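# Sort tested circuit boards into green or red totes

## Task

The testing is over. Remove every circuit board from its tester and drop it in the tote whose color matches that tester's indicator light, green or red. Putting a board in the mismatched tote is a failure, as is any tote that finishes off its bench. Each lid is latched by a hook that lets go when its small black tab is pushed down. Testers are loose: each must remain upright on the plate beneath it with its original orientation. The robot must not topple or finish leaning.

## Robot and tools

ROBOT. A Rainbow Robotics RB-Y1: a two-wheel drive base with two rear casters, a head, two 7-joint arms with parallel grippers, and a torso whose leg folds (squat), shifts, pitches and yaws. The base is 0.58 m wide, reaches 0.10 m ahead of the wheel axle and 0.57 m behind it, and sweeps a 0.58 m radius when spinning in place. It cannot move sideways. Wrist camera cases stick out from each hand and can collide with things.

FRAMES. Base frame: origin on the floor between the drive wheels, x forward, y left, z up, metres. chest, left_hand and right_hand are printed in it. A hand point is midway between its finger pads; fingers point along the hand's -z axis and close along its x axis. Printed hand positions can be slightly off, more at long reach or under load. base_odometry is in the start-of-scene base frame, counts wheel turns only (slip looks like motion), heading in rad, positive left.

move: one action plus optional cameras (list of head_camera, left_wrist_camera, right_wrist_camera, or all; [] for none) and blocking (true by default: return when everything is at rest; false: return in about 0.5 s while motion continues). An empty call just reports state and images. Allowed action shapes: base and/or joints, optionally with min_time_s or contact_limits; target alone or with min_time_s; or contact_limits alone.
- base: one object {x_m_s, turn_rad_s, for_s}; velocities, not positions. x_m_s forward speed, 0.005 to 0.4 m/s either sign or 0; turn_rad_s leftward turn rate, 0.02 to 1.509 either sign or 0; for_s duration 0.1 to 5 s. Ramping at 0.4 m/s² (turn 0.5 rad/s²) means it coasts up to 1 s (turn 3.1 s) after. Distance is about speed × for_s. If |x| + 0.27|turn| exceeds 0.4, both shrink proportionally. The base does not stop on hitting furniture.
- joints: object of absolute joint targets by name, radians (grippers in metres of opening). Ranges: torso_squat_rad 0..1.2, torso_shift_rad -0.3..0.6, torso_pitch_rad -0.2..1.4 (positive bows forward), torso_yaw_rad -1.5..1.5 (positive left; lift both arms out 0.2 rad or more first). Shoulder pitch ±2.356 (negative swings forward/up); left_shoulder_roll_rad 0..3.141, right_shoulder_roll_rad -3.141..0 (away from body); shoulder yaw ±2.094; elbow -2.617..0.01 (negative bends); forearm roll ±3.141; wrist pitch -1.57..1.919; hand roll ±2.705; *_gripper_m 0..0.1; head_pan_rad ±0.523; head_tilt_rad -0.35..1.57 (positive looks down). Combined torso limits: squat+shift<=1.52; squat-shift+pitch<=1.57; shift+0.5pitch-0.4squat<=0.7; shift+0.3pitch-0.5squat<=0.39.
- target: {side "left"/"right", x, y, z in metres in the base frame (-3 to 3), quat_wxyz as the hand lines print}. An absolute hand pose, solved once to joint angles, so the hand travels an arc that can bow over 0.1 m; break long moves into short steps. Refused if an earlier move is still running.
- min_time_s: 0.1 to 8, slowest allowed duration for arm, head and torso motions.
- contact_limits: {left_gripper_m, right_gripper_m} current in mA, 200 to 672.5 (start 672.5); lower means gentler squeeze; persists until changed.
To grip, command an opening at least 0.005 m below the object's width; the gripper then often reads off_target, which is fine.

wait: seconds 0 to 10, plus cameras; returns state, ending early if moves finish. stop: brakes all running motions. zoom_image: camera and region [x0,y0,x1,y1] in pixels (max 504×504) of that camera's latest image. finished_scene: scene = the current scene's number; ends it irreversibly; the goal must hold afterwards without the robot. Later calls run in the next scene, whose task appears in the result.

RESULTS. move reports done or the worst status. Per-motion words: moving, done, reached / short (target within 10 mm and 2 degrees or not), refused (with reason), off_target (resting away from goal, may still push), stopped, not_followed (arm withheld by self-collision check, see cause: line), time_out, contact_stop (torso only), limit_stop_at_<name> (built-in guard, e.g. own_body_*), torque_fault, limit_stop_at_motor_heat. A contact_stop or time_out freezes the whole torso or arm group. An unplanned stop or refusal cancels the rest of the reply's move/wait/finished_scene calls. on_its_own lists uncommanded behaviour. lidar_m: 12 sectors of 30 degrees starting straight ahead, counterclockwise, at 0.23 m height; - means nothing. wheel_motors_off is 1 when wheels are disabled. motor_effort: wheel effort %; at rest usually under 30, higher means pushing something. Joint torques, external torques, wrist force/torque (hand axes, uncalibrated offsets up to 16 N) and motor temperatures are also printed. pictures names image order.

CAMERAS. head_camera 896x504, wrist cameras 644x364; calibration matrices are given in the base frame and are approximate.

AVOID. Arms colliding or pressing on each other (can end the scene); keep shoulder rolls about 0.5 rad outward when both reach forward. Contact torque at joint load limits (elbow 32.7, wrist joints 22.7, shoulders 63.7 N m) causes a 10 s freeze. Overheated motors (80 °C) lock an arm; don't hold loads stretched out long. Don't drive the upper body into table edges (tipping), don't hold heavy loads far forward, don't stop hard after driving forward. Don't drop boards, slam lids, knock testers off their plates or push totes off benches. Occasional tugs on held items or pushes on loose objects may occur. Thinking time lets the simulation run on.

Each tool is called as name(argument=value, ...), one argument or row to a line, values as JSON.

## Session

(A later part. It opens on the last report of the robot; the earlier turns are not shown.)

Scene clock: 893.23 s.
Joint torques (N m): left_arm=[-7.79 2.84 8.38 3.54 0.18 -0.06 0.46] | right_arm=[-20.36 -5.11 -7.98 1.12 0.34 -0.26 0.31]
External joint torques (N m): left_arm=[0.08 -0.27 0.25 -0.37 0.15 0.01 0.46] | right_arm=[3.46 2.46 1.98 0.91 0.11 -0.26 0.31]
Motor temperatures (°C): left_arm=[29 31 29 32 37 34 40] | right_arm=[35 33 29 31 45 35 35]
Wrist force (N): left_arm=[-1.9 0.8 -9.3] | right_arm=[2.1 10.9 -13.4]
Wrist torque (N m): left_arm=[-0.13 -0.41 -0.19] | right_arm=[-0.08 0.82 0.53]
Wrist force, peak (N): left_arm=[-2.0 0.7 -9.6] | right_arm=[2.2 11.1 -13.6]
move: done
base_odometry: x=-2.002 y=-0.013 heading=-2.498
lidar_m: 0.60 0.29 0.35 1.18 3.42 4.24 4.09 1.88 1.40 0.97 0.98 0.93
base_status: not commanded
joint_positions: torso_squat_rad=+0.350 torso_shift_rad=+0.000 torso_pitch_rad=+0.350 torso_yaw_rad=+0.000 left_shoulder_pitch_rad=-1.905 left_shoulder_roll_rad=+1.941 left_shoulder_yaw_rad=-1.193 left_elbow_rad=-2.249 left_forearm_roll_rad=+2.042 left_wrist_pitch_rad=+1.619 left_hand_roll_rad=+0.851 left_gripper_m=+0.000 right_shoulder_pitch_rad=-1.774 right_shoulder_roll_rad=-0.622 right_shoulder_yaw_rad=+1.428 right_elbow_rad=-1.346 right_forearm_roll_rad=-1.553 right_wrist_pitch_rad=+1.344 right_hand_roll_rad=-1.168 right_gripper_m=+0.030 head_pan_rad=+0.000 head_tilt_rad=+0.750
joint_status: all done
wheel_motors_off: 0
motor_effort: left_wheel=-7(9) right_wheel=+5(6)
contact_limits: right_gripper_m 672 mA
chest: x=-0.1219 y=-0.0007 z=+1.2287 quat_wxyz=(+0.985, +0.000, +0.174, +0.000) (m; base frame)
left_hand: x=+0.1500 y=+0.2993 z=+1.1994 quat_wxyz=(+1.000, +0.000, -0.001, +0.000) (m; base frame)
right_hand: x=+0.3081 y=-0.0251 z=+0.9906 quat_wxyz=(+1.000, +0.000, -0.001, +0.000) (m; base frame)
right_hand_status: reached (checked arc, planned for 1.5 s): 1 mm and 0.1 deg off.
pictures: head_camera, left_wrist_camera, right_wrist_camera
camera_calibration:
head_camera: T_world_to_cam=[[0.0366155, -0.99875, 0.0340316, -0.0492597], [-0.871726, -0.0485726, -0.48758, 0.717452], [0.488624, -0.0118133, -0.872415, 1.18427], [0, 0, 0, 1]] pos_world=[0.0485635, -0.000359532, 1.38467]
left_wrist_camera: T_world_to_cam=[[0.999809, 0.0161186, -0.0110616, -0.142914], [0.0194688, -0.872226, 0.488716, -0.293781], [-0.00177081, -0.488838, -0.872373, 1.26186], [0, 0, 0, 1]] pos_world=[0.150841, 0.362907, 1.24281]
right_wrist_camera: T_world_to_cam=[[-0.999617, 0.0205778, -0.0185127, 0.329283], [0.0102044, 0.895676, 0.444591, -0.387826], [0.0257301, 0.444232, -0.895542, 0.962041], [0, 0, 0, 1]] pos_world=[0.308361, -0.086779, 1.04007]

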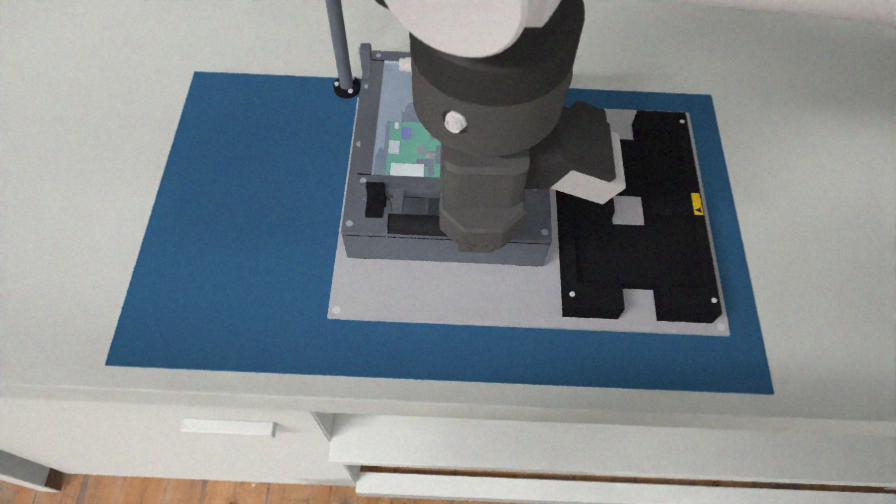

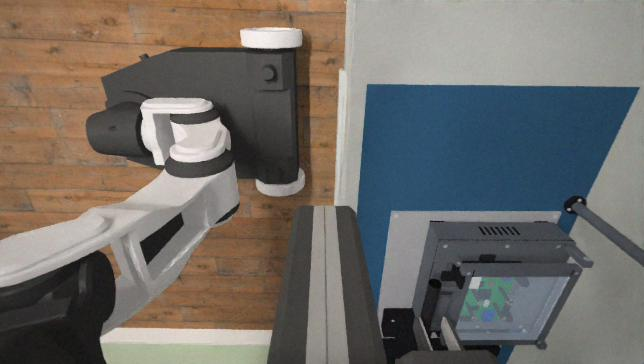

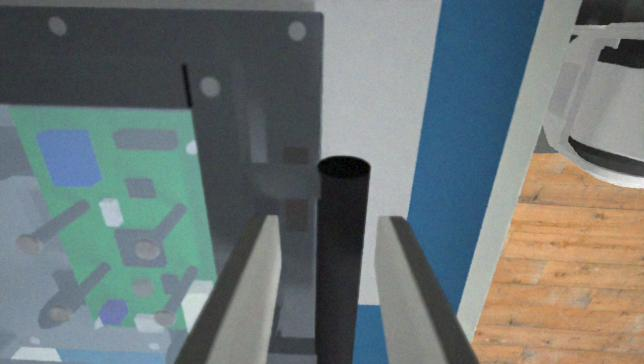

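move(
  target={"side":"right","x":0.305,"y":-0.025,"z":0.968,"quat_wxyz":[1,0,0,0]},
  min_time_s=1,
  cameras=["right_wrist_camera"],
)

move(
  joints={"right_gripper_m":0.005},
  cameras=["right_wrist_camera"],
)

move(
  target={"side":"left","x":0.25,"y":0.17,"z":1.12,"quat_wxyz":[1,0,0,0]},
  min_time_s=2,
  cameras=[],
)

move(
  target={"side":"left","x":0.31,"y":0.106,"z":1.03,"quat_wxyz":[0.969,-0.247,0,0]},
  min_time_s=2,
  cameras=["head_camera","left_wrist_camera"],
)

Scene clock: 902.27 s.
Joint torques (N m): left_arm=[-7.73 2.8 8.57 3.36 0.22 -0.07 0.43] | right_arm=[-20.21 -4.51 -8.11 0.94 0.32 -0.27 -0.43]
External joint torques (N m): left_arm=[0.14 -0.31 0.45 -0.54 0.19 0 0.43] | right_arm=[3.51 2.87 1.7 0.92 0.09 -0.26 -0.43]
Motor temperatures (°C): left_arm=[29 31 29 32 37 34 40] | right_arm=[35 33 29 31 45 35 35]
Wrist force (N): left_arm=[-1.6 0.9 -9.3] | right_arm=[2.2 10.7 -13.2]
Wrist torque (N m): left_arm=[-0.16 -0.37 -0.20] | right_arm=[-0.05 0.85 0.52]
Wrist force, peak (N): left_arm=[-1.8 0.6 -9.7] | right_arm=[2.0 11.1 -13.6]
move: done
base_odometry: x=-2.002 y=-0.013 heading=-2.498
lidar_m: 0.61 0.29 0.35 1.17 3.43 4.24 4.09 1.88 1.40 0.96 0.99 0.92
base_status: not commanded
joint_positions: torso_squat_rad=+0.350 torso_shift_rad=+0.000 torso_pitch_rad=+0.350 torso_yaw_rad=+0.000 left_shoulder_pitch_rad=-1.905 left_shoulder_roll_rad=+1.941 left_shoulder_yaw_rad=-1.193 left_elbow_rad=-2.249 left_forearm_roll_rad=+2.042 left_wrist_pitch_rad=+1.619 left_hand_roll_rad=+0.851 left_gripper_m=+0.000 right_shoulder_pitch_rad=-1.739 right_shoulder_roll_rad=-0.600 right_shoulder_yaw_rad=+1.450 right_elbow_rad=-1.330 right_forearm_roll_rad=-1.525 right_wrist_pitch_rad=+1.306 right_hand_roll_rad=-1.169 right_gripper_m=+0.030 head_pan_rad=+0.000 head_tilt_rad=+0.750
joint_status: all done
wheel_motors_off: 0
motor_effort: left_wheel=-8(8) right_wheel=+5(6)
contact_limits: right_gripper_m 672 mA
chest: x=-0.1219 y=-0.0007 z=+1.2287 quat_wxyz=(+0.985, +0.000, +0.174, +0.000) (m; base frame)
left_hand: x=+0.1500 y=+0.2993 z=+1.1994 quat_wxyz=(+1.000, +0.000, -0.001, +0.000) (m; base frame)
right_hand: x=+0.3053 y=-0.0250 z=+0.9685 quat_wxyz=(+1.000, +0.000, +0.000, +0.000) (m; base frame)
right_hand_status: reached (checked arc, planned for 1.0 s): 1 mm and 0.1 deg off.
pictures: right_wrist_camera
camera_calibration:
right_wrist_camera: T_world_to_cam=[[-0.999634, 0.0203424, -0.0178351, 0.325421], [0.0102981, 0.895736, 0.444466, -0.37801], [0.0250171, 0.44412, -0.895618, 0.942528], [0, 0, 0, 1]] pos_world=[0.305615, -0.0866185, 1.01796]

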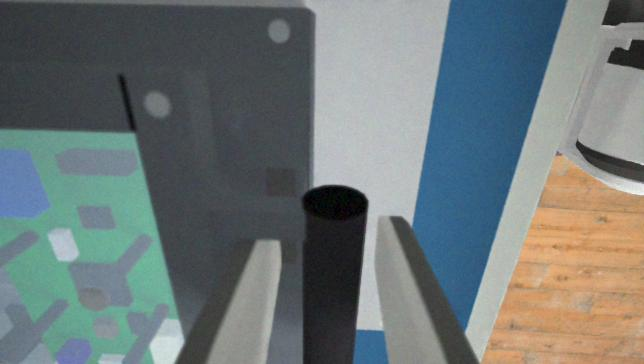

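Scene clock: 903.03 s.
Joint torques (N m): left_arm=[-7.71 2.76 8.47 3.34 0.17 -0.05 0.39] | right_arm=[-21.81 -6.09 -8.66 1.5 1.81 -1.11 0.19]
External joint torques (N m): left_arm=[0.16 -0.36 0.34 -0.56 0.15 0.02 0.39] | right_arm=[1.9 1.28 1.15 1.48 1.58 -1.11 0.19]
Motor temperatures (°C): left_arm=[29 31 29 32 37 34 40] | right_arm=[35 33 29 31 45 35 35]
Wrist force (N): left_arm=[-1.7 0.5 -9.3] | right_arm=[-5.5 10.0 -9.4]
Wrist torque (N m): left_arm=[-0.11 -0.38 -0.19] | right_arm=[-0.12 1.09 0.07]
Wrist force, peak (N): left_arm=[-1.5 0.7 -9.7] | right_arm=[-4.2 10.3 -15.0]
move: off_target
base_odometry: x=-2.002 y=-0.013 heading=-2.498
lidar_m: 0.60 0.29 0.34 1.18 3.42 4.24 4.09 1.87 1.40 0.97 0.97 0.92
base_status: not commanded
joint_positions: torso_squat_rad=+0.350 torso_shift_rad=+0.000 torso_pitch_rad=+0.350 torso_yaw_rad=+0.000 left_shoulder_pitch_rad=-1.905 left_shoulder_roll_rad=+1.941 left_shoulder_yaw_rad=-1.193 left_elbow_rad=-2.249 left_forearm_roll_rad=+2.042 left_wrist_pitch_rad=+1.619 left_hand_roll_rad=+0.851 left_gripper_m=+0.000 right_shoulder_pitch_rad=-1.738 right_shoulder_roll_rad=-0.599 right_shoulder_yaw_rad=+1.450 right_elbow_rad=-1.330 right_forearm_roll_rad=-1.525 right_wrist_pitch_rad=+1.306 right_hand_roll_rad=-1.170 right_gripper_m=+0.014 head_pan_rad=+0.000 head_tilt_rad=+0.750
joint_status: right_gripper_m off_target (ended at +0.014, target +0.005)
wheel_motors_off: 0
motor_effort: left_wheel=-7(8) right_wheel=+7(7)
contact_limits: right_gripper_m 672 mA
chest: x=-0.1221 y=-0.0007 z=+1.2287 quat_wxyz=(+0.985, +0.000, +0.174, +0.000) (m; base frame)
left_hand: x=+0.1499 y=+0.2993 z=+1.1994 quat_wxyz=(+1.000, +0.000, -0.001, +0.000) (m; base frame)
right_hand: x=+0.3049 y=-0.0249 z=+0.9683 quat_wxyz=(+1.000, +0.000, +0.000, +0.000) (m; base frame)
pictures: right_wrist_camera
camera_calibration:
right_wrist_camera: T_world_to_cam=[[-0.99965, 0.0202026, -0.0170759, 0.324266], [0.0105143, 0.895809, 0.444315, -0.377899], [0.024273, 0.44398, -0.895708, 0.942702], [0, 0, 0, 1]] pos_world=[0.305244, -0.0865662, 1.01783]

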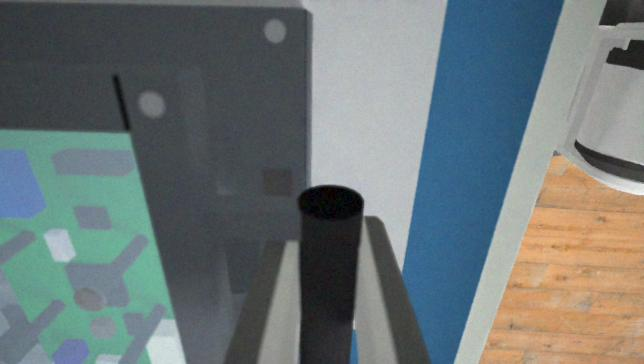

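Scene clock: 905.37 s.
Joint torques (N m): left_arm=[-14.8 4.73 8.99 2.62 0.14 -0.35 0.27] | right_arm=[-21.82 -6.56 -8.46 1.7 1.92 -1.18 0.1]
External joint torques (N m): left_arm=[1.75 -1.42 -0.95 0.79 0.1 -0.3 0.27] | right_arm=[1.89 0.8 1.35 1.68 1.69 -1.18 0.1]
Motor temperatures (°C): left_arm=[29 31 29 32 37 34 40] | right_arm=[35 33 29 31 45 35 35]
Wrist force (N): left_arm=[-1.6 1.1 -9.0] | right_arm=[-6.8 9.6 -4.0]
Wrist torque (N m): left_arm=[-0.15 -0.37 -0.20] | right_arm=[-0.10 1.09 0.08]
Wrist force, peak (N): left_arm=[-1.9 0.9 -9.5] | right_arm=[-4.9 10.1 -11.9]
move: done
base_odometry: x=-2.002 y=-0.013 heading=-2.498
lidar_m: 0.60 0.29 0.35 1.17 3.43 4.23 4.09 1.88 1.40 0.97 0.97 0.93
base_status: not commanded
joint_positions: torso_squat_rad=+0.350 torso_shift_rad=+0.000 torso_pitch_rad=+0.350 torso_yaw_rad=+0.000 left_shoulder_pitch_rad=-1.855 left_shoulder_roll_rad=+1.286 left_shoulder_yaw_rad=-1.297 left_elbow_rad=-1.950 left_forearm_roll_rad=+1.770 left_wrist_pitch_rad=+1.499 left_hand_roll_rad=+1.146 left_gripper_m=+0.000 right_shoulder_pitch_rad=-1.738 right_shoulder_roll_rad=-0.599 right_shoulder_yaw_rad=+1.450 right_elbow_rad=-1.330 right_forearm_roll_rad=-1.525 right_wrist_pitch_rad=+1.306 right_hand_roll_rad=-1.170 right_gripper_m=+0.014 head_pan_rad=+0.000 head_tilt_rad=+0.750
joint_status: all done
wheel_motors_off: 0
motor_effort: left_wheel=-6(8) right_wheel=+7(8)
contact_limits: right_gripper_m 672 mA
chest: x=-0.1221 y=-0.0007 z=+1.2288 quat_wxyz=(+0.985, +0.000, +0.174, +0.000) (m; base frame)
left_hand: x=+0.2495 y=+0.1702 z=+1.1203 quat_wxyz=(+1.000, +0.000, -0.001, +0.000) (m; base frame)
left_hand_status: reached (checked arc, planned for 2.0 s): 1 mm and 0.1 deg off.
right_hand: x=+0.3048 y=-0.0249 z=+0.9684 quat_wxyz=(+1.000, +0.000, +0.000, +0.000) (m; base frame)
pictures: none
No camera images: "cameras" was empty.

Scene clock: 907.70 s.
Joint torques (N m): left_arm=[-16.84 6.81 12.17 0.75 0.86 -0.92 -0.14] | right_arm=[-21.67 -6.52 -8.53 1.78 1.84 -1.23 0.18]
External joint torques (N m): left_arm=[1.92 -1.92 1.31 1 0.26 -0.23 -0.14] | right_arm=[2.05 0.85 1.28 1.76 1.61 -1.23 0.18]
Motor temperatures (°C): left_arm=[29 31 29 32 37 34 40] | right_arm=[35 33 29 31 45 35 35]
Wrist force (N): left_arm=[-1.4 3.8 -8.2] | right_arm=[-7.4 9.1 -3.6]
Wrist torque (N m): left_arm=[-0.33 -0.38 -0.20] | right_arm=[-0.13 1.09 0.08]
Wrist force, peak (N): left_arm=[-1.6 1.5 -9.6] | right_arm=[-6.2 10.1 -7.3]
move: done
base_odometry: x=-2.002 y=-0.013 heading=-2.498
lidar_m: 0.59 0.29 0.34 1.17 3.42 4.24 4.09 1.88 1.40 0.97 0.97 0.93
base_status: not commanded
joint_positions: torso_squat_rad=+0.350 torso_shift_rad=+0.000 torso_pitch_rad=+0.350 torso_yaw_rad=+0.000 left_shoulder_pitch_rad=-1.528 left_shoulder_roll_rad=+1.159 left_shoulder_yaw_rad=-1.271 left_elbow_rad=-1.628 left_forearm_roll_rad=+1.904 left_wrist_pitch_rad=+0.989 left_hand_roll_rad=+0.723 left_gripper_m=+0.000 right_shoulder_pitch_rad=-1.738 right_shoulder_roll_rad=-0.599 right_shoulder_yaw_rad=+1.450 right_elbow_rad=-1.330 right_forearm_roll_rad=-1.525 right_wrist_pitch_rad=+1.306 right_hand_roll_rad=-1.170 right_gripper_m=+0.014 head_pan_rad=+0.000 head_tilt_rad=+0.750
joint_status: all done
wheel_motors_off: 0
motor_effort: left_wheel=-6(9) right_wheel=+7(8)
contact_limits: right_gripper_m 672 mA
chest: x=-0.1221 y=-0.0007 z=+1.2288 quat_wxyz=(+0.985, +0.000, +0.174, +0.000) (m; base frame)
left_hand: x=+0.3099 y=+0.1061 z=+1.0302 quat_wxyz=(+0.969, -0.247, -0.001, +0.000) (m; base frame)
left_hand_status: reached (checked arc, planned for 2.0 s): 0 mm and 0.1 deg off.
right_hand: x=+0.3048 y=-0.0249 z=+0.9684 quat_wxyz=(+1.000, +0.000, +0.000, +0.000) (m; base frame)
pictures: head_camera, left_wrist_camera
camera_calibration:
head_camera: T_world_to_cam=[[0.0365996, -0.99875, 0.0340391, -0.0492665], [-0.871573, -0.0485661, -0.487854, 0.717652], [0.488898, -0.0118122, -0.872261, 1.18423], [0, 0, 0, 1]] pos_world=[0.0483222, -0.000362929, 1.38474]
left_wrist_camera: T_world_to_cam=[[0.999818, 0.00832357, -0.0171466, -0.294441], [0.0189462, -0.532227, 0.846389, -0.787081], [-0.00208089, -0.846561, -0.532288, 0.707801], [0, 0, 0, 1]] pos_world=[0.310773, 0.182741, 1.03788]

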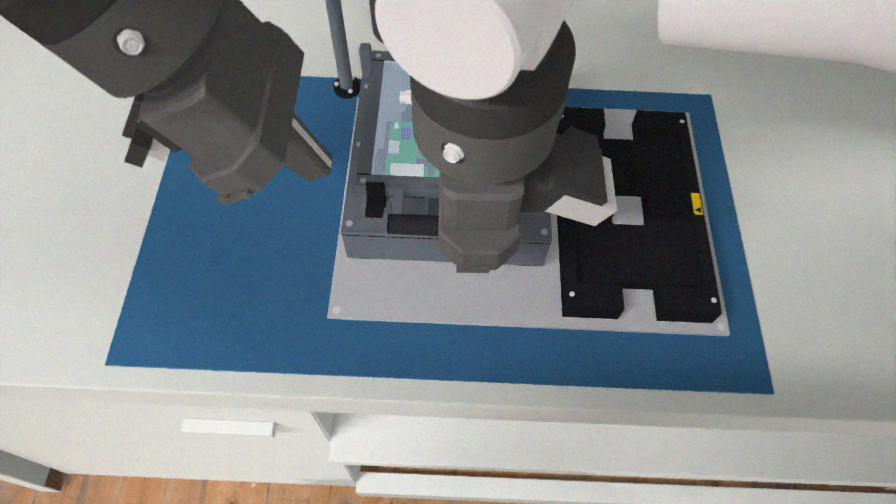

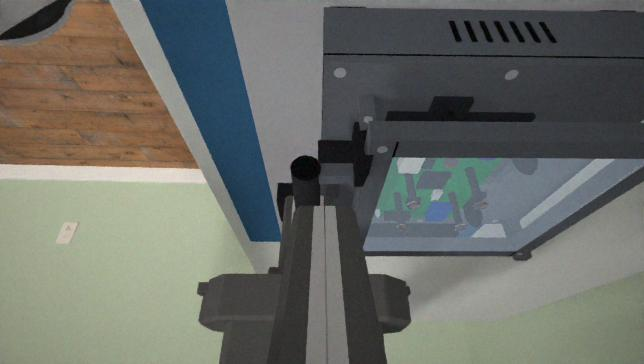

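move(
  target={"side":"left","x":0.312,"y":0.067,"z":0.985,"quat_wxyz":[0.969,-0.247,0,0]},
  min_time_s=2,
)

Scene clock: 923.47 s.
Joint torques (N m): left_arm=[-17.14 6.4 9.46 0.21 0.53 -1.03 0.39] | right_arm=[-21.91 -6.62 -8.71 1.73 1.95 -1.23 0.17]
External joint torques (N m): left_arm=[2.49 -1.79 -1.17 1.13 -0.02 -0.31 0.39] | right_arm=[1.8 0.75 1.09 1.71 1.72 -1.23 0.17]
Motor temperatures (°C): left_arm=[29 31 29 32 37 34 40] | right_arm=[35 33 29 31 45 35 35]
Wrist force (N): left_arm=[-1.7 3.7 -8.3] | right_arm=[-7.2 9.8 -4.7]
Wrist torque (N m): left_arm=[-0.30 -0.45 -0.22] | right_arm=[-0.09 1.12 0.08]
Wrist force, peak (N): left_arm=[-1.7 3.7 -8.6] | right_arm=[-7.6 9.9 -5.0]
move: done
base_odometry: x=-2.002 y=-0.013 heading=-2.498
lidar_m: 0.60 0.29 0.35 1.17 3.43 4.24 4.09 1.88 1.40 0.96 0.98 0.93
base_status: not commanded
joint_positions: torso_squat_rad=+0.350 torso_shift_rad=+0.000 torso_pitch_rad=+0.350 torso_yaw_rad=+0.000 left_shoulder_pitch_rad=-1.502 left_shoulder_roll_rad=+1.004 left_shoulder_yaw_rad=-1.320 left_elbow_rad=-1.546 left_forearm_roll_rad=+1.813 left_wrist_pitch_rad=+0.909 left_hand_roll_rad=+0.773 left_gripper_m=+0.000 right_shoulder_pitch_rad=-1.738 right_shoulder_roll_rad=-0.599 right_shoulder_yaw_rad=+1.450 right_elbow_rad=-1.330 right_forearm_roll_rad=-1.525 right_wrist_pitch_rad=+1.306 right_hand_roll_rad=-1.170 right_gripper_m=+0.014 head_pan_rad=+0.000 head_tilt_rad=+0.750
joint_status: all done
wheel_motors_off: 0
motor_effort: left_wheel=-6(8) right_wheel=+5(8)
contact_limits: right_gripper_m 672 mA
chest: x=-0.1221 y=-0.0007 z=+1.2288 quat_wxyz=(+0.985, +0.000, +0.174, +0.000) (m; base frame)
left_hand: x=+0.3117 y=+0.0672 z=+0.9856 quat_wxyz=(+0.969, -0.247, -0.001, +0.000) (m; base frame)
left_hand_status: reached (checked arc, planned for 2.0 s): 1 mm and 0.1 deg off.
right_hand: x=+0.3048 y=-0.0249 z=+0.9684 quat_wxyz=(+1.000, +0.000, +0.000, +0.000) (m; base frame)
pictures: head_camera, left_wrist_camera, right_wrist_camera
camera_calibration:
head_camera: T_world_to_cam=[[0.0365992, -0.99875, 0.0340395, -0.0492668], [-0.871566, -0.0485661, -0.487866, 0.717662], [0.48891, -0.0118122, -0.872254, 1.18423], [0, 0, 0, 1]] pos_world=[0.0483126, -0.000362937, 1.38475]
left_wrist_camera: T_world_to_cam=[[0.999826, 0.00801921, -0.0168314, -0.296929], [0.0185176, -0.532117, 0.846468, -0.770006], [-0.00216828, -0.846633, -0.532173, 0.651103], [0, 0, 0, 1]] pos_world=[0.312548, 0.143892, 0.993288]
right_wrist_camera: T_world_to_cam=[[-0.999652, 0.020068, -0.0171404, 0.32423], [0.0103646, 0.895804, 0.444329, -0.37795], [0.0242712, 0.443997, -0.8957, 0.942736], [0, 0, 0, 1]] pos_world=[0.305153, -0.0865095, 1.0179]

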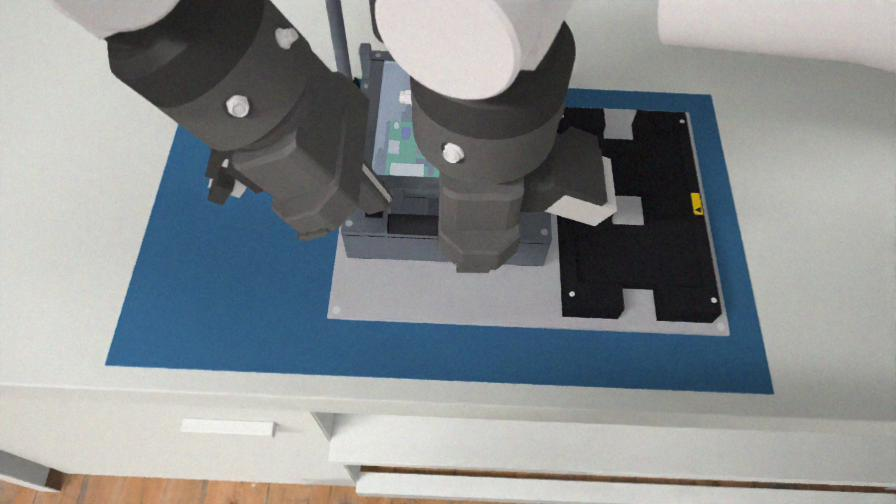

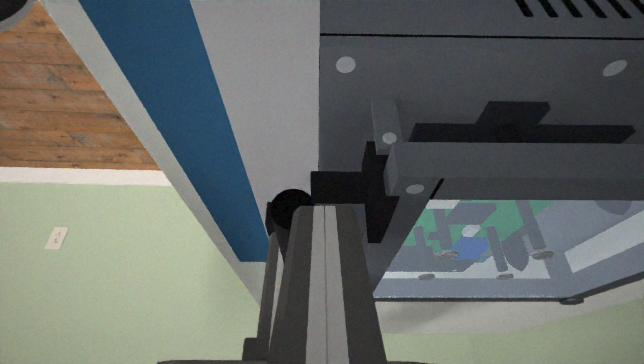

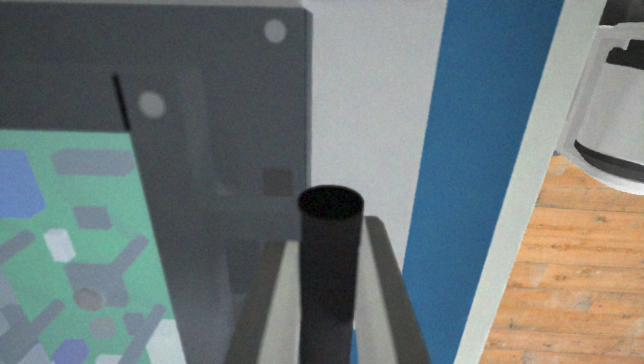

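move(
  target={"side":"left","x":0.312,"y":0.070,"z":0.973,"quat_wxyz":[0.969,-0.247,0,0]},
  min_time_s=1.5,
  cameras=["left_wrist_camera"],
)

move(
  target={"side":"right","x":0.305,"y":-0.025,"z":0.984,"quat_wxyz":[1,0,0,0]},
  min_time_s=2,
  cameras=["left_wrist_camera","right_wrist_camera"],
)

Scene clock: 934.23 s.
Joint torques (N m): left_arm=[-10.92 4.66 3.45 3.3 -1.46 -1.38 -0.24] | right_arm=[-19.55 -6.26 -7.88 1.48 1.43 -1.45 0.08]
External joint torques (N m): left_arm=[8.71 -3.59 -7.09 4.31 -2 -0.67 -0.23] | right_arm=[4.17 1.12 1.93 1.45 1.2 -1.45 0.08]
Motor temperatures (°C): left_arm=[29 31 29 32 37 34 40] | right_arm=[36 33 29 31 45 35 35]
Wrist force (N): left_arm=[-11.8 -4.2 15.3] | right_arm=[-2.1 7.7 1.0]
Wrist torque (N m): left_arm=[-0.31 -0.35 -0.29] | right_arm=[-0.19 1.21 0.07]
Wrist force, peak (N): left_arm=[-12.0 -4.9 17.4] | right_arm=[-4.5 11.1 -11.7]
move: done
base_odometry: x=-2.002 y=-0.013 heading=-2.498
lidar_m: 0.60 0.29 0.34 1.17 3.43 4.24 4.08 1.88 1.40 0.97 0.97 0.92
base_status: not commanded
joint_positions: torso_squat_rad=+0.350 torso_shift_rad=-0.001 torso_pitch_rad=+0.348 torso_yaw_rad=+0.000 left_shoulder_pitch_rad=-1.482 left_shoulder_roll_rad=+0.994 left_shoulder_yaw_rad=-1.325 left_elbow_rad=-1.526 left_forearm_roll_rad=+1.810 left_wrist_pitch_rad=+0.894 left_hand_roll_rad=+0.749 left_gripper_m=+0.000 right_shoulder_pitch_rad=-1.739 right_shoulder_roll_rad=-0.599 right_shoulder_yaw_rad=+1.450 right_elbow_rad=-1.330 right_forearm_roll_rad=-1.525 right_wrist_pitch_rad=+1.306 right_hand_roll_rad=-1.170 right_gripper_m=+0.014 head_pan_rad=+0.000 head_tilt_rad=+0.750
joint_status: all done
wheel_motors_off: 0
motor_effort: left_wheel=-7(8) right_wheel=+6(8)
contact_limits: right_gripper_m 672 mA
chest: x=-0.1227 y=-0.0007 z=+1.2289 quat_wxyz=(+0.985, +0.000, +0.173, +0.000) (m; base frame)
left_hand: x=+0.3120 y=+0.0696 z=+0.9754 quat_wxyz=(+0.969, -0.248, -0.002, -0.001) (m; base frame)
left_hand_status: reached (checked arc, planned for 1.5 s): 2 mm and 0.2 deg off.
right_hand: x=+0.3047 y=-0.0248 z=+0.9692 quat_wxyz=(+1.000, +0.000, -0.001, +0.000) (m; base frame)
pictures: left_wrist_camera
camera_calibration:
left_wrist_camera: T_world_to_cam=[[0.99987, 0.00734134, -0.0143416, -0.299801], [0.0160507, -0.531072, 0.847175, -0.760117], [-0.00139704, -0.847295, -0.531121, 0.646477], [0, 0, 0, 1]] pos_world=[0.312866, 0.146281, 0.98301]

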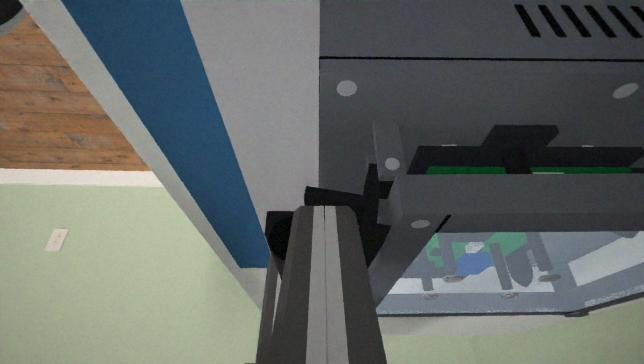

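Scene clock: 936.57 s.
Joint torques (N m): left_arm=[-11 4.97 3.3 3.54 -2.17 -1.4 -0.18] | right_arm=[-25.81 -8.71 -11.92 -1.35 -0.37 0.71 0.16]
External joint torques (N m): left_arm=[8.63 -3.28 -7.24 4.55 -2.72 -0.69 -0.17] | right_arm=[-2.06 -1.22 -1.99 -1.49 -0.6 0.71 0.16]
Motor temperatures (°C): left_arm=[29 31 29 32 37 34 40] | right_arm=[36 33 29 31 45 35 35]
Wrist force (N): left_arm=[-16.8 -7.4 22.6] | right_arm=[5.6 12.8 -22.1]
Wrist torque (N m): left_arm=[-0.34 -0.29 -0.34] | right_arm=[-0.18 1.27 0.02]
Wrist force, peak (N): left_arm=[-16.7 -8.4 24.3] | right_arm=[5.4 12.9 -22.8]
move: done
base_odometry: x=-2.002 y=-0.013 heading=-2.498
lidar_m: 0.59 0.28 0.34 1.17 3.43 4.24 4.09 1.88 1.40 0.96 0.98 0.93
base_status: not commanded
joint_positions: torso_squat_rad=+0.350 torso_shift_rad=-0.001 torso_pitch_rad=+0.349 torso_yaw_rad=+0.000 left_shoulder_pitch_rad=-1.482 left_shoulder_roll_rad=+0.994 left_shoulder_yaw_rad=-1.325 left_elbow_rad=-1.526 left_forearm_roll_rad=+1.810 left_wrist_pitch_rad=+0.894 left_hand_roll_rad=+0.749 left_gripper_m=+0.000 right_shoulder_pitch_rad=-1.761 right_shoulder_roll_rad=-0.614 right_shoulder_yaw_rad=+1.437 right_elbow_rad=-1.346 right_forearm_roll_rad=-1.544 right_wrist_pitch_rad=+1.332 right_hand_roll_rad=-1.172 right_gripper_m=+0.014 head_pan_rad=+0.000 head_tilt_rad=+0.750
joint_status: all done
wheel_motors_off: 0
motor_effort: left_wheel=-5(8) right_wheel=+6(8)
contact_limits: right_gripper_m 672 mA
chest: x=-0.1227 y=-0.0007 z=+1.2288 quat_wxyz=(+0.985, +0.000, +0.173, +0.000) (m; base frame)
left_hand: x=+0.3120 y=+0.0696 z=+0.9753 quat_wxyz=(+0.969, -0.248, -0.002, -0.001) (m; base frame)
right_hand: x=+0.3050 y=-0.0249 z=+0.9830 quat_wxyz=(+1.000, +0.000, +0.000, +0.000) (m; base frame)
right_hand_status: reached (checked arc, planned for 2.0 s): 1 mm and 0.1 deg off.
pictures: left_wrist_camera, right_wrist_camera
camera_calibration:
left_wrist_camera: T_world_to_cam=[[0.999866, 0.00742664, -0.0146064, -0.299527], [0.0163205, -0.530999, 0.847215, -0.760197], [-0.00146399, -0.84734, -0.531049, 0.646412], [0, 0, 0, 1]] pos_world=[0.31284, 0.146291, 0.982951]
right_wrist_camera: T_world_to_cam=[[-0.999669, 0.0198555, -0.0163327, 0.32386], [0.0105512, 0.896146, 0.443634, -0.383795], [0.0234451, 0.443315, -0.896059, 0.956447], [0, 0, 0, 1]] pos_world=[0.305378, -0.0865007, 1.03259]

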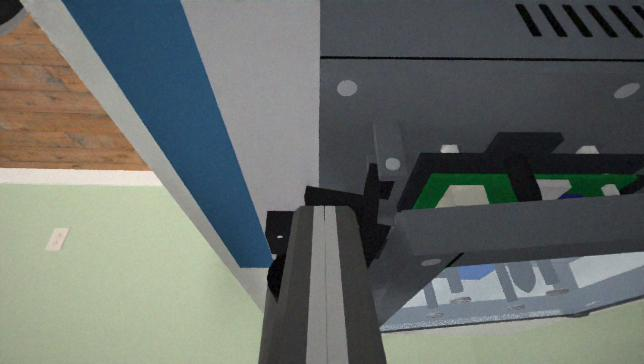

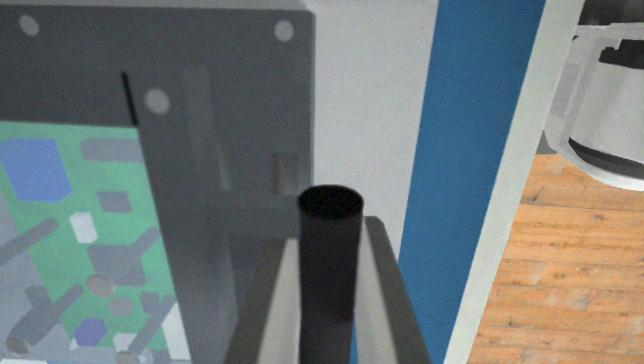

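Freed. Lift more, then retract left.

move(
  target={"side":"right","x":0.306,"y":-0.025,"z":1.0,"quat_wxyz":[0.9997,0,-0.026,0]},
  min_time_s=1.5,
  cameras=[],
)

move(
  contact_limits={"right_gripper_m":280},
  cameras=[],
)

move(
  target={"side":"left","x":0.308,"y":0.106,"z":1.03,"quat_wxyz":[0.969,-0.247,0,0]},
  min_time_s=1.5,
  cameras=["left_wrist_camera"],
)

move(
  target={"side":"left","x":0.25,"y":0.17,"z":1.12,"quat_wxyz":[1,0,0,0]},
  min_time_s=2,
  cameras=[],
)

move(
  joints={"left_shoulder_pitch_rad":-1.905,"left_shoulder_roll_rad":1.941,"left_shoulder_yaw_rad":-1.193,"left_elbow_rad":-2.249,"left_forearm_roll_rad":2.042,"left_wrist_pitch_rad":1.619,"left_hand_roll_rad":0.851},
  min_time_s=2,
)

Scene clock: 946.80 s.
Joint torques (N m): left_arm=[-10.95 5.38 3.29 4.44 -2.74 -1.71 -0.19] | right_arm=[-25.13 -7.86 -12.48 -1.8 -0.46 0.75 0.11]
External joint torques (N m): left_arm=[8.68 -2.87 -7.25 5.46 -3.28 -1.01 -0.18] | right_arm=[-1.64 -0.33 -2.24 -2.1 -0.77 0.78 0.11]
Motor temperatures (°C): left_arm=[29 31 29 32 37 34 40] | right_arm=[36 34 29 31 45 35 35]
Wrist force (N): left_arm=[-17.2 -7.6 21.9] | right_arm=[7.6 12.8 -23.6]
Wrist torque (N m): left_arm=[-0.36 -0.26 -0.31] | right_arm=[-0.19 1.33 0.03]
Wrist force, peak (N): left_arm=[-20.7 -8.7 29.0] | right_arm=[21.6 10.2 -26.3]
move: done
base_odometry: x=-2.002 y=-0.013 heading=-2.498
lidar_m: 0.61 0.28 0.34 1.17 3.43 4.23 4.08 1.87 1.41 0.97 0.98 0.92
base_status: not commanded
joint_positions: torso_squat_rad=+0.350 torso_shift_rad=+0.000 torso_pitch_rad=+0.349 torso_yaw_rad=+0.000 left_shoulder_pitch_rad=-1.482 left_shoulder_roll_rad=+0.993 left_shoulder_yaw_rad=-1.325 left_elbow_rad=-1.526 left_forearm_roll_rad=+1.810 left_wrist_pitch_rad=+0.894 left_hand_roll_rad=+0.749 left_gripper_m=+0.000 right_shoulder_pitch_rad=-1.790 right_shoulder_roll_rad=-0.651 right_shoulder_yaw_rad=+1.434 right_elbow_rad=-1.426 right_forearm_roll_rad=-1.517 right_wrist_pitch_rad=+1.333 right_hand_roll_rad=-1.231 right_gripper_m=+0.014 head_pan_rad=+0.000 head_tilt_rad=+0.750
joint_status: all done
wheel_motors_off: 0
motor_effort: left_wheel=-5(6) right_wheel=+7(9)
contact_limits: right_gripper_m 672 mA
chest: x=-0.1225 y=-0.0007 z=+1.2288 quat_wxyz=(+0.985, +0.000, +0.174, +0.000) (m; base frame)
left_hand: x=+0.3119 y=+0.0695 z=+0.9753 quat_wxyz=(+0.969, -0.248, -0.002, -0.001) (m; base frame)
right_hand: x=+0.3061 y=-0.0250 z=+0.9990 quat_wxyz=(+1.000, +0.000, -0.023, +0.000) (m; base frame)
right_hand_status: reached (checked arc, planned for 1.5 s): 1 mm and 0.3 deg off.
pictures: none
No camera images: "cameras" was empty.

Scene clock: 947.10 s.
Joint torques (N m): left_arm=[-10.93 5.46 3.17 4.3 -2.56 -1.64 -0.17] | right_arm=[-24.61 -7.46 -11.85 -1.03 -0.26 0.48 0.24]
External joint torques (N m): left_arm=[8.7 -2.79 -7.37 5.32 -3.11 -0.93 -0.16] | right_arm=[-1.12 0.07 -1.61 -1.33 -0.57 0.51 0.23]
Motor temperatures (°C): left_arm=[29 31 29 32 37 34 40] | right_arm=[36 34 29 31 45 35 35]
Wrist force (N): left_arm=[-16.1 -7.4 21.0] | right_arm=[5.5 11.7 -20.0]
Wrist torque (N m): left_arm=[-0.36 -0.26 -0.31] | right_arm=[-0.15 0.96 0.27]
Wrist force, peak (N): left_arm=[-17.2 -8.1 23.0] | right_arm=[6.1 11.8 -20.1]
base_odometry: x=-2.002 y=-0.013 heading=-2.498
lidar_m: 0.60 0.28 0.35 1.17 3.43 4.24 4.08 1.88 1.40 0.96 0.97 0.93
base_status: not commanded
joint_positions: torso_squat_rad=+0.350 torso_shift_rad=+0.000 torso_pitch_rad=+0.349 torso_yaw_rad=+0.000 left_shoulder_pitch_rad=-1.482 left_shoulder_roll_rad=+0.993 left_shoulder_yaw_rad=-1.325 left_elbow_rad=-1.526 left_forearm_roll_rad=+1.810 left_wrist_pitch_rad=+0.894 left_hand_roll_rad=+0.749 left_gripper_m=+0.000 right_shoulder_pitch_rad=-1.790 right_shoulder_roll_rad=-0.651 right_shoulder_yaw_rad=+1.434 right_elbow_rad=-1.426 right_forearm_roll_rad=-1.517 right_wrist_pitch_rad=+1.333 right_hand_roll_rad=-1.231 right_gripper_m=+0.015 head_pan_rad=+0.000 head_tilt_rad=+0.750
joint_status: not commanded
wheel_motors_off: 0
motor_effort: left_wheel=-5(7) right_wheel=+6(8)
contact_limits: right_gripper_m 280 mA
chest: x=-0.1226 y=-0.0007 z=+1.2288 quat_wxyz=(+0.985, +0.000, +0.174, +0.000) (m; base frame)
left_hand: x=+0.3119 y=+0.0695 z=+0.9753 quat_wxyz=(+0.969, -0.248, -0.002, -0.001) (m; base frame)
right_hand: x=+0.3060 y=-0.0250 z=+0.9990 quat_wxyz=(+1.000, +0.000, -0.023, +0.000) (m; base frame)
pictures: none
No camera images: "cameras" was empty.

Scene clock: 948.93 s.
Joint torques (N m): left_arm=[-18.38 9.51 11.8 -0.8 0.85 -0.36 -0.33] | right_arm=[-23.8 -7.68 -11.2 0.81 0.82 -0.66 0.18]
External joint torques (N m): left_arm=[0.34 0.79 0.94 -0.53 0.25 0.32 -0.32] | right_arm=[-0.32 -0.15 -0.96 0.52 0.51 -0.63 0.18]
Motor temperatures (°C): left_arm=[29 31 29 32 37 34 40] | right_arm=[36 34 29 31 45 35 35]
Wrist force (N): left_arm=[-1.4 3.6 -8.1] | right_arm=[-2.2 9.6 -11.5]
Wrist torque (N m): left_arm=[-0.30 -0.39 -0.17] | right_arm=[-0.11 0.99 0.28]
Wrist force, peak (N): left_arm=[-15.8 -8.0 21.2] | right_arm=[5.1 11.4 -19.7]
move: done
base_odometry: x=-2.002 y=-0.013 heading=-2.498
lidar_m: 0.60 0.28 0.34 1.18 3.42 4.24 4.09 1.87 1.41 0.97 0.97 0.93
base_status: not commanded
joint_positions: torso_squat_rad=+0.350 torso_shift_rad=+0.000 torso_pitch_rad=+0.349 torso_yaw_rad=+0.000 left_shoulder_pitch_rad=-1.526 left_shoulder_roll_rad=+1.160 left_shoulder_yaw_rad=-1.272 left_elbow_rad=-1.633 left_forearm_roll_rad=+1.903 left_wrist_pitch_rad=+0.987 left_hand_roll_rad=+0.726 left_gripper_m=+0.000 right_shoulder_pitch_rad=-1.790 right_shoulder_roll_rad=-0.651 right_shoulder_yaw_rad=+1.434 right_elbow_rad=-1.426 right_forearm_roll_rad=-1.518 right_wrist_pitch_rad=+1.333 right_hand_roll_rad=-1.231 right_gripper_m=+0.015 head_pan_rad=+0.000 head_tilt_rad=+0.750
joint_status: all done
wheel_motors_off: 0
motor_effort: left_wheel=-6(7) right_wheel=+8(8)
contact_limits: right_gripper_m 280 mA
chest: x=-0.1222 y=-0.0007 z=+1.2288 quat_wxyz=(+0.985, +0.000, +0.174, +0.000) (m; base frame)
left_hand: x=+0.3083 y=+0.1057 z=+1.0292 quat_wxyz=(+0.969, -0.247, +0.001, +0.000) (m; base frame)
left_hand_status: reached (checked arc, planned for 1.5 s): 1 mm and 0.1 deg off.
right_hand: x=+0.3061 y=-0.0249 z=+0.9988 quat_wxyz=(+1.000, +0.000, -0.023, +0.000) (m; base frame)
pictures: left_wrist_camera
camera_calibration:
left_wrist_camera: T_world_to_cam=[[0.999787, 0.00738576, -0.0192749, -0.290491], [0.0202484, -0.532284, 0.846324, -0.78678], [-0.00400895, -0.846534, -0.53232, 0.707639], [0, 0, 0, 1]] pos_world=[0.309197, 0.182396, 1.03696]

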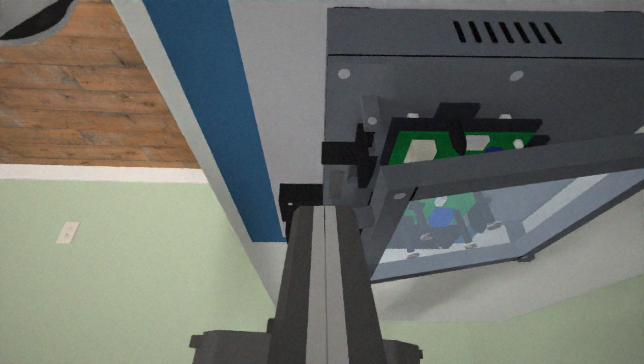

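Scene clock: 951.27 s.
Joint torques (N m): left_arm=[-16.58 7.16 8.65 1.07 0.08 0.17 0.44] | right_arm=[-23.66 -7.7 -11.09 0.7 0.9 -0.69 0.17]
External joint torques (N m): left_arm=[0.02 0.97 -1.3 -0.73 0.04 0.23 0.44] | right_arm=[-0.18 -0.17 -0.85 0.41 0.59 -0.66 0.17]
Motor temperatures (°C): left_arm=[29 31 29 32 37 34 40] | right_arm=[36 34 29 31 45 35 35]
Wrist force (N): left_arm=[-1.7 1.0 -9.3] | right_arm=[-1.7 10.0 -12.9]
Wrist torque (N m): left_arm=[-0.17 -0.38 -0.20] | right_arm=[-0.12 0.97 0.26]
Wrist force, peak (N): left_arm=[-1.7 0.9 -9.4] | right_arm=[-1.9 10.1 -14.5]
move: done
base_odometry: x=-2.002 y=-0.013 heading=-2.498
lidar_m: 0.60 0.29 0.34 1.18 3.42 4.23 4.09 1.88 1.41 0.96 0.98 0.93
base_status: not commanded
joint_positions: torso_squat_rad=+0.350 torso_shift_rad=+0.000 torso_pitch_rad=+0.350 torso_yaw_rad=+0.000 left_shoulder_pitch_rad=-1.852 left_shoulder_roll_rad=+1.283 left_shoulder_yaw_rad=-1.295 left_elbow_rad=-1.944 left_forearm_roll_rad=+1.768 left_wrist_pitch_rad=+1.500 left_hand_roll_rad=+1.141 left_gripper_m=+0.000 right_shoulder_pitch_rad=-1.790 right_shoulder_roll_rad=-0.651 right_shoulder_yaw_rad=+1.434 right_elbow_rad=-1.426 right_forearm_roll_rad=-1.518 right_wrist_pitch_rad=+1.333 right_hand_roll_rad=-1.231 right_gripper_m=+0.015 head_pan_rad=+0.000 head_tilt_rad=+0.750
joint_status: all done
wheel_motors_off: 0
motor_effort: left_wheel=-5(7) right_wheel=+8(9)
contact_limits: right_gripper_m 280 mA
chest: x=-0.1222 y=-0.0007 z=+1.2288 quat_wxyz=(+0.985, +0.000, +0.174, +0.000) (m; base frame)
left_hand: x=+0.2507 y=+0.1704 z=+1.1198 quat_wxyz=(+1.000, +0.000, -0.001, -0.001) (m; base frame)
left_hand_status: reached (checked arc, planned for 2.0 s): 1 mm and 0.1 deg off.
right_hand: x=+0.3061 y=-0.0249 z=+0.9988 quat_wxyz=(+1.000, +0.000, -0.023, +0.000) (m; base frame)
pictures: none
No camera images: "cameras" was empty.

Scene clock: 953.57 s.
Joint torques (N m): left_arm=[-8.13 3.92 9.18 3.08 0.36 0.2 -0.2] | right_arm=[-23.55 -7.66 -10.96 0.88 0.73 -0.58 0.23]
External joint torques (N m): left_arm=[-0.25 0.8 1.05 -0.82 0.33 0.26 -0.2] | right_arm=[-0.07 -0.13 -0.72 0.59 0.41 -0.55 0.23]
Motor temperatures (°C): left_arm=[29 31 29 32 37 34 40] | right_arm=[36 34 29 31 45 35 35]
Wrist force (N): left_arm=[-1.8 0.8 -9.3] | right_arm=[-0.5 9.0 -17.6]
Wrist torque (N m): left_arm=[-0.15 -0.41 -0.20] | right_arm=[-0.14 0.97 0.27]
Wrist force, peak (N): left_arm=[-1.9 0.6 -9.6] | right_arm=[0.3 9.2 -19.0]
move: done
base_odometry: x=-2.002 y=-0.013 heading=-2.498
lidar_m: 0.60 0.29 0.35 1.17 3.43 4.24 4.09 1.88 1.41 0.96 0.97 0.93
base_status: not commanded
joint_positions: torso_squat_rad=+0.350 torso_shift_rad=+0.000 torso_pitch_rad=+0.350 torso_yaw_rad=+0.000 left_shoulder_pitch_rad=-1.905 left_shoulder_roll_rad=+1.941 left_shoulder_yaw_rad=-1.193 left_elbow_rad=-2.249 left_forearm_roll_rad=+2.042 left_wrist_pitch_rad=+1.619 left_hand_roll_rad=+0.851 left_gripper_m=+0.000 right_shoulder_pitch_rad=-1.790 right_shoulder_roll_rad=-0.651 right_shoulder_yaw_rad=+1.434 right_elbow_rad=-1.426 right_forearm_roll_rad=-1.518 right_wrist_pitch_rad=+1.333 right_hand_roll_rad=-1.231 right_gripper_m=+0.015 head_pan_rad=+0.000 head_tilt_rad=+0.750
joint_status: all done
wheel_motors_off: 0
motor_effort: left_wheel=-5(7) right_wheel=+7(9)
contact_limits: right_gripper_m 280 mA
chest: x=-0.1221 y=-0.0007 z=+1.2288 quat_wxyz=(+0.985, +0.000, +0.174, +0.000) (m; base frame)
left_hand: x=+0.1499 y=+0.2992 z=+1.1994 quat_wxyz=(+1.000, +0.000, -0.001, +0.000) (m; base frame)
right_hand: x=+0.3061 y=-0.0249 z=+0.9987 quat_wxyz=(+1.000, +0.000, -0.023, +0.001) (m; base frame)
pictures: head_camera, left_wrist_camera, right_wrist_camera
camera_calibration:
head_camera: T_world_to_cam=[[0.0366209, -0.99875, 0.0340119, -0.0492398], [-0.87162, -0.0485702, -0.487771, 0.717598], [0.488813, -0.0117829, -0.872309, 1.18424], [0, 0, 0, 1]] pos_world=[0.0484065, -0.000370599, 1.38472]
left_wrist_camera: T_world_to_cam=[[0.999807, 0.0161952, -0.0111519, -0.142711], [0.0195798, -0.872216, 0.488729, -0.293849], [-0.00181184, -0.488853, -0.872364, 1.26185], [0, 0, 0, 1]] pos_world=[0.150723, 0.362868, 1.24281]
right_wrist_camera: T_world_to_cam=[[-0.997854, 0.0191992, -0.0625934, 0.370933], [-0.0105744, 0.896225, 0.443475, -0.38413], [0.0646121, 0.443185, -0.894099, 0.955902], [0, 0, 0, 1]] pos_world=[0.304312, -0.0864967, 1.04824]

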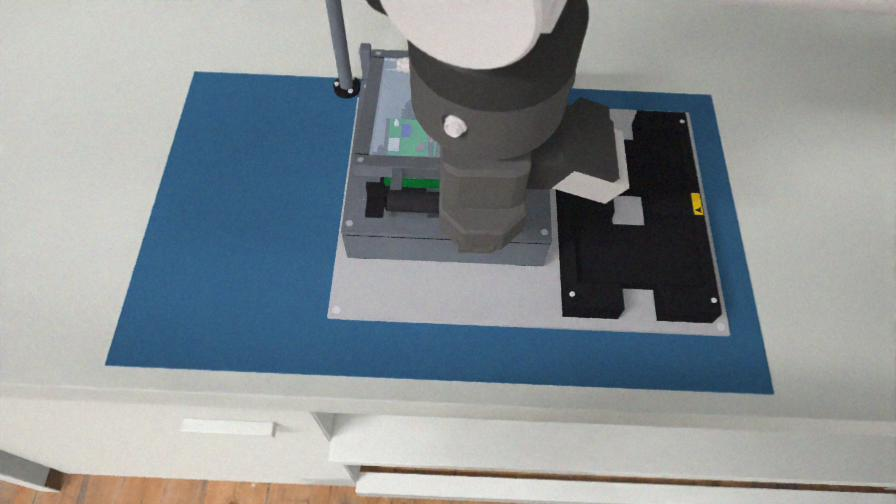

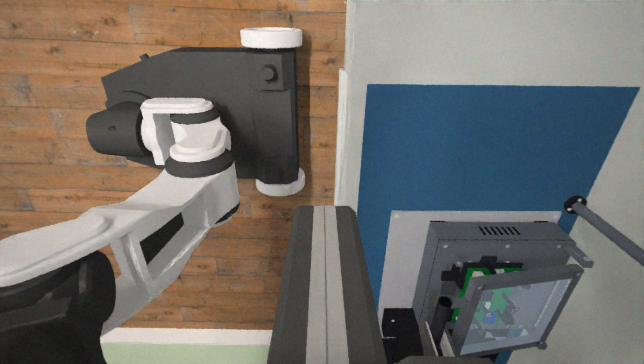

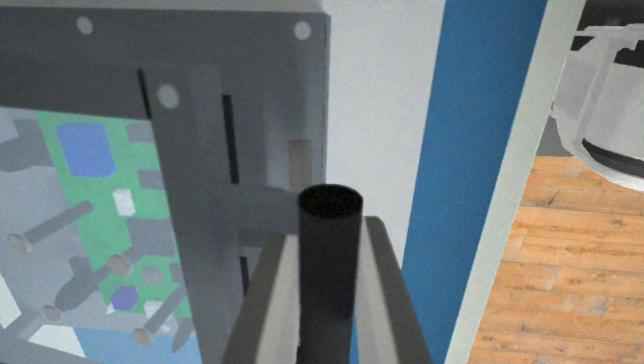

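move(
  target={"side":"right","x":0.306,"y":-0.025,"z":1.0075,"quat_wxyz":[0.9962,0,-0.0872,0]},
  min_time_s=1.5,
  cameras=[],
)

move(
  target={"side":"right","x":0.309,"y":-0.025,"z":1.0385,"quat_wxyz":[0.9848,0,-0.1736,0]},
  min_time_s=2,
  cameras=["head_camera","right_wrist_camera"],
)

Scene clock: 963.93 s.
Joint torques (N m): left_arm=[-8.29 3.8 8.99 3.26 0.22 0.23 -0.09] | right_arm=[-26.41 -10.58 -10.98 3.6 3.34 -1.34 -0.02]
External joint torques (N m): left_arm=[-0.42 0.68 0.86 -0.65 0.19 0.29 -0.09] | right_arm=[-3.75 -3.22 -0.36 3.21 2.79 -1.28 -0.03]
Motor temperatures (°C): left_arm=[29 31 29 32 37 34 40] | right_arm=[36 34 29 31 45 35 35]
Wrist force (N): left_arm=[-1.7 0.8 -9.5] | right_arm=[-13.2 9.4 -13.8]
Wrist torque (N m): left_arm=[-0.12 -0.39 -0.20] | right_arm=[-0.16 1.09 0.29]
Wrist force, peak (N): left_arm=[-1.8 0.4 -9.7] | right_arm=[-25.8 14.3 -8.3]
move: done
base_odometry: x=-2.002 y=-0.013 heading=-2.498
lidar_m: 0.60 0.28 0.34 1.17 3.42 4.24 4.09 1.87 1.41 0.96 0.98 0.93
base_status: not commanded
joint_positions: torso_squat_rad=+0.350 torso_shift_rad=+0.000 torso_pitch_rad=+0.350 torso_yaw_rad=+0.000 left_shoulder_pitch_rad=-1.905 left_shoulder_roll_rad=+1.941 left_shoulder_yaw_rad=-1.193 left_elbow_rad=-2.249 left_forearm_roll_rad=+2.042 left_wrist_pitch_rad=+1.619 left_hand_roll_rad=+0.851 left_gripper_m=+0.000 right_shoulder_pitch_rad=-1.815 right_shoulder_roll_rad=-0.702 right_shoulder_yaw_rad=+1.465 right_elbow_rad=-1.595 right_forearm_roll_rad=-1.391 right_wrist_pitch_rad=+1.292 right_hand_roll_rad=-1.389 right_gripper_m=+0.015 head_pan_rad=+0.000 head_tilt_rad=+0.750
joint_status: all done
wheel_motors_off: 0
motor_effort: left_wheel=-6(7) right_wheel=+7(10)
contact_limits: right_gripper_m 280 mA
chest: x=-0.1220 y=-0.0008 z=+1.2287 quat_wxyz=(+0.985, +0.000, +0.174, +0.000) (m; base frame)
left_hand: x=+0.1500 y=+0.2992 z=+1.1993 quat_wxyz=(+1.000, +0.000, -0.001, +0.000) (m; base frame)
right_hand: x=+0.3051 y=-0.0247 z=+1.0069 quat_wxyz=(+0.996, +0.000, -0.085, +0.001) (m; base frame)
right_hand_status: reached (checked arc, planned for 1.5 s): 1 mm and 0.2 deg off.
pictures: none
No camera images: "cameras" was empty.

Scene clock: 966.27 s.
Joint torques (N m): left_arm=[-8.15 3.72 9.02 3.15 0.22 0.2 -0.18] | right_arm=[-24.7 -10.52 -10.61 3.69 3.8 -0.29 -0.07]
External joint torques (N m): left_arm=[-0.27 0.6 0.89 -0.75 0.2 0.26 -0.18] | right_arm=[-3.03 -3.32 0.2 2.92 2.93 -0.3 -0.09]
Motor temperatures (°C): left_arm=[29 31 29 32 37 34 40] | right_arm=[36 34 29 31 45 35 35]
Wrist force (N): left_arm=[-1.9 0.6 -9.5] | right_arm=[-12.6 10.5 -9.2]
Wrist torque (N m): left_arm=[-0.12 -0.41 -0.20] | right_arm=[-0.16 1.07 0.31]
Wrist force, peak (N): left_arm=[-1.8 0.7 -9.6] | right_arm=[9.8 6.1 -27.3]
move: done
base_odometry: x=-2.002 y=-0.013 heading=-2.498
lidar_m: 0.60 0.29 0.34 1.17 3.43 4.24 4.08 1.88 1.40 0.97 0.97 0.92
base_status: not commanded
joint_positions: torso_squat_rad=+0.350 torso_shift_rad=+0.000 torso_pitch_rad=+0.350 torso_yaw_rad=+0.000 left_shoulder_pitch_rad=-1.905 left_shoulder_roll_rad=+1.941 left_shoulder_yaw_rad=-1.193 left_elbow_rad=-2.249 left_forearm_roll_rad=+2.042 left_wrist_pitch_rad=+1.619 left_hand_roll_rad=+0.851 left_gripper_m=+0.000 right_shoulder_pitch_rad=-1.879 right_shoulder_roll_rad=-0.761 right_shoulder_yaw_rad=+1.485 right_elbow_rad=-1.785 right_forearm_roll_rad=-1.238 right_wrist_pitch_rad=+1.309 right_hand_roll_rad=-1.576 right_gripper_m=+0.015 head_pan_rad=+0.000 head_tilt_rad=+0.750
joint_status: all done
wheel_motors_off: 0
motor_effort: left_wheel=-6(7) right_wheel=+9(11)
contact_limits: right_gripper_m 280 mA
chest: x=-0.1220 y=-0.0008 z=+1.2287 quat_wxyz=(+0.985, +0.000, +0.174, +0.000) (m; base frame)
left_hand: x=+0.1500 y=+0.2992 z=+1.1993 quat_wxyz=(+1.000, +0.000, -0.001, +0.000) (m; base frame)
right_hand: x=+0.3082 y=-0.0246 z=+1.0381 quat_wxyz=(+0.985, +0.000, -0.172, +0.001) (m; base frame)
right_hand_status: reached (checked arc, planned for 2.0 s): 1 mm and 0.2 deg off.
pictures: head_camera, right_wrist_camera
camera_calibration:
head_camera: T_world_to_cam=[[0.0365548, -0.998754, 0.0339607, -0.0492314], [-0.87168, -0.0484862, -0.487671, 0.717485], [0.48871, -0.0117762, -0.872367, 1.18427], [0, 0, 0, 1]] pos_world=[0.0484504, -0.000435739, 1.38469]
right_wrist_camera: T_world_to_cam=[[-0.934987, 0.018794, -0.354183, 0.658745], [-0.141871, 0.895412, 0.422031, -0.33917], [0.325071, 0.444842, -0.834532, 0.848762], [0, 0, 0, 1]] pos_world=[0.291891, -0.0862487, 1.08478]

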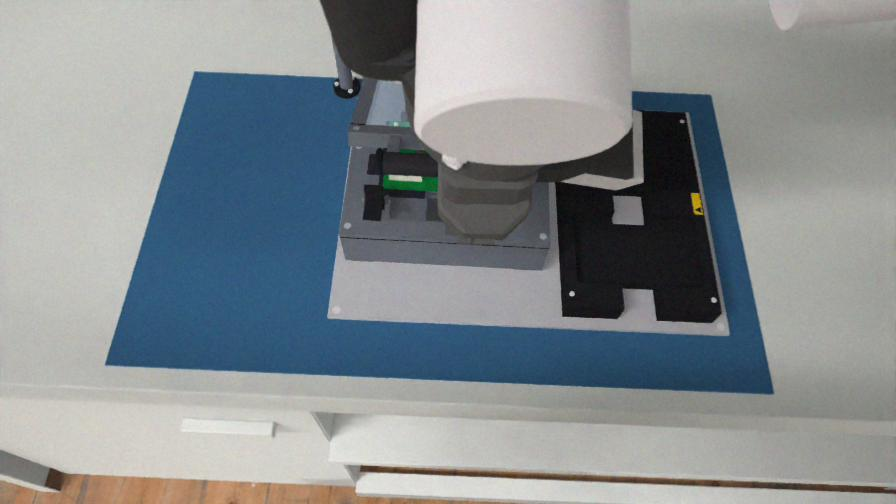

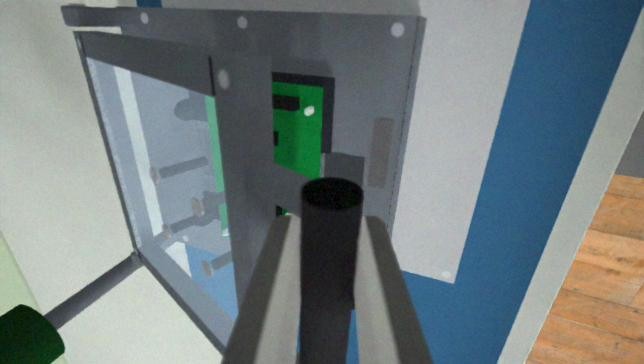

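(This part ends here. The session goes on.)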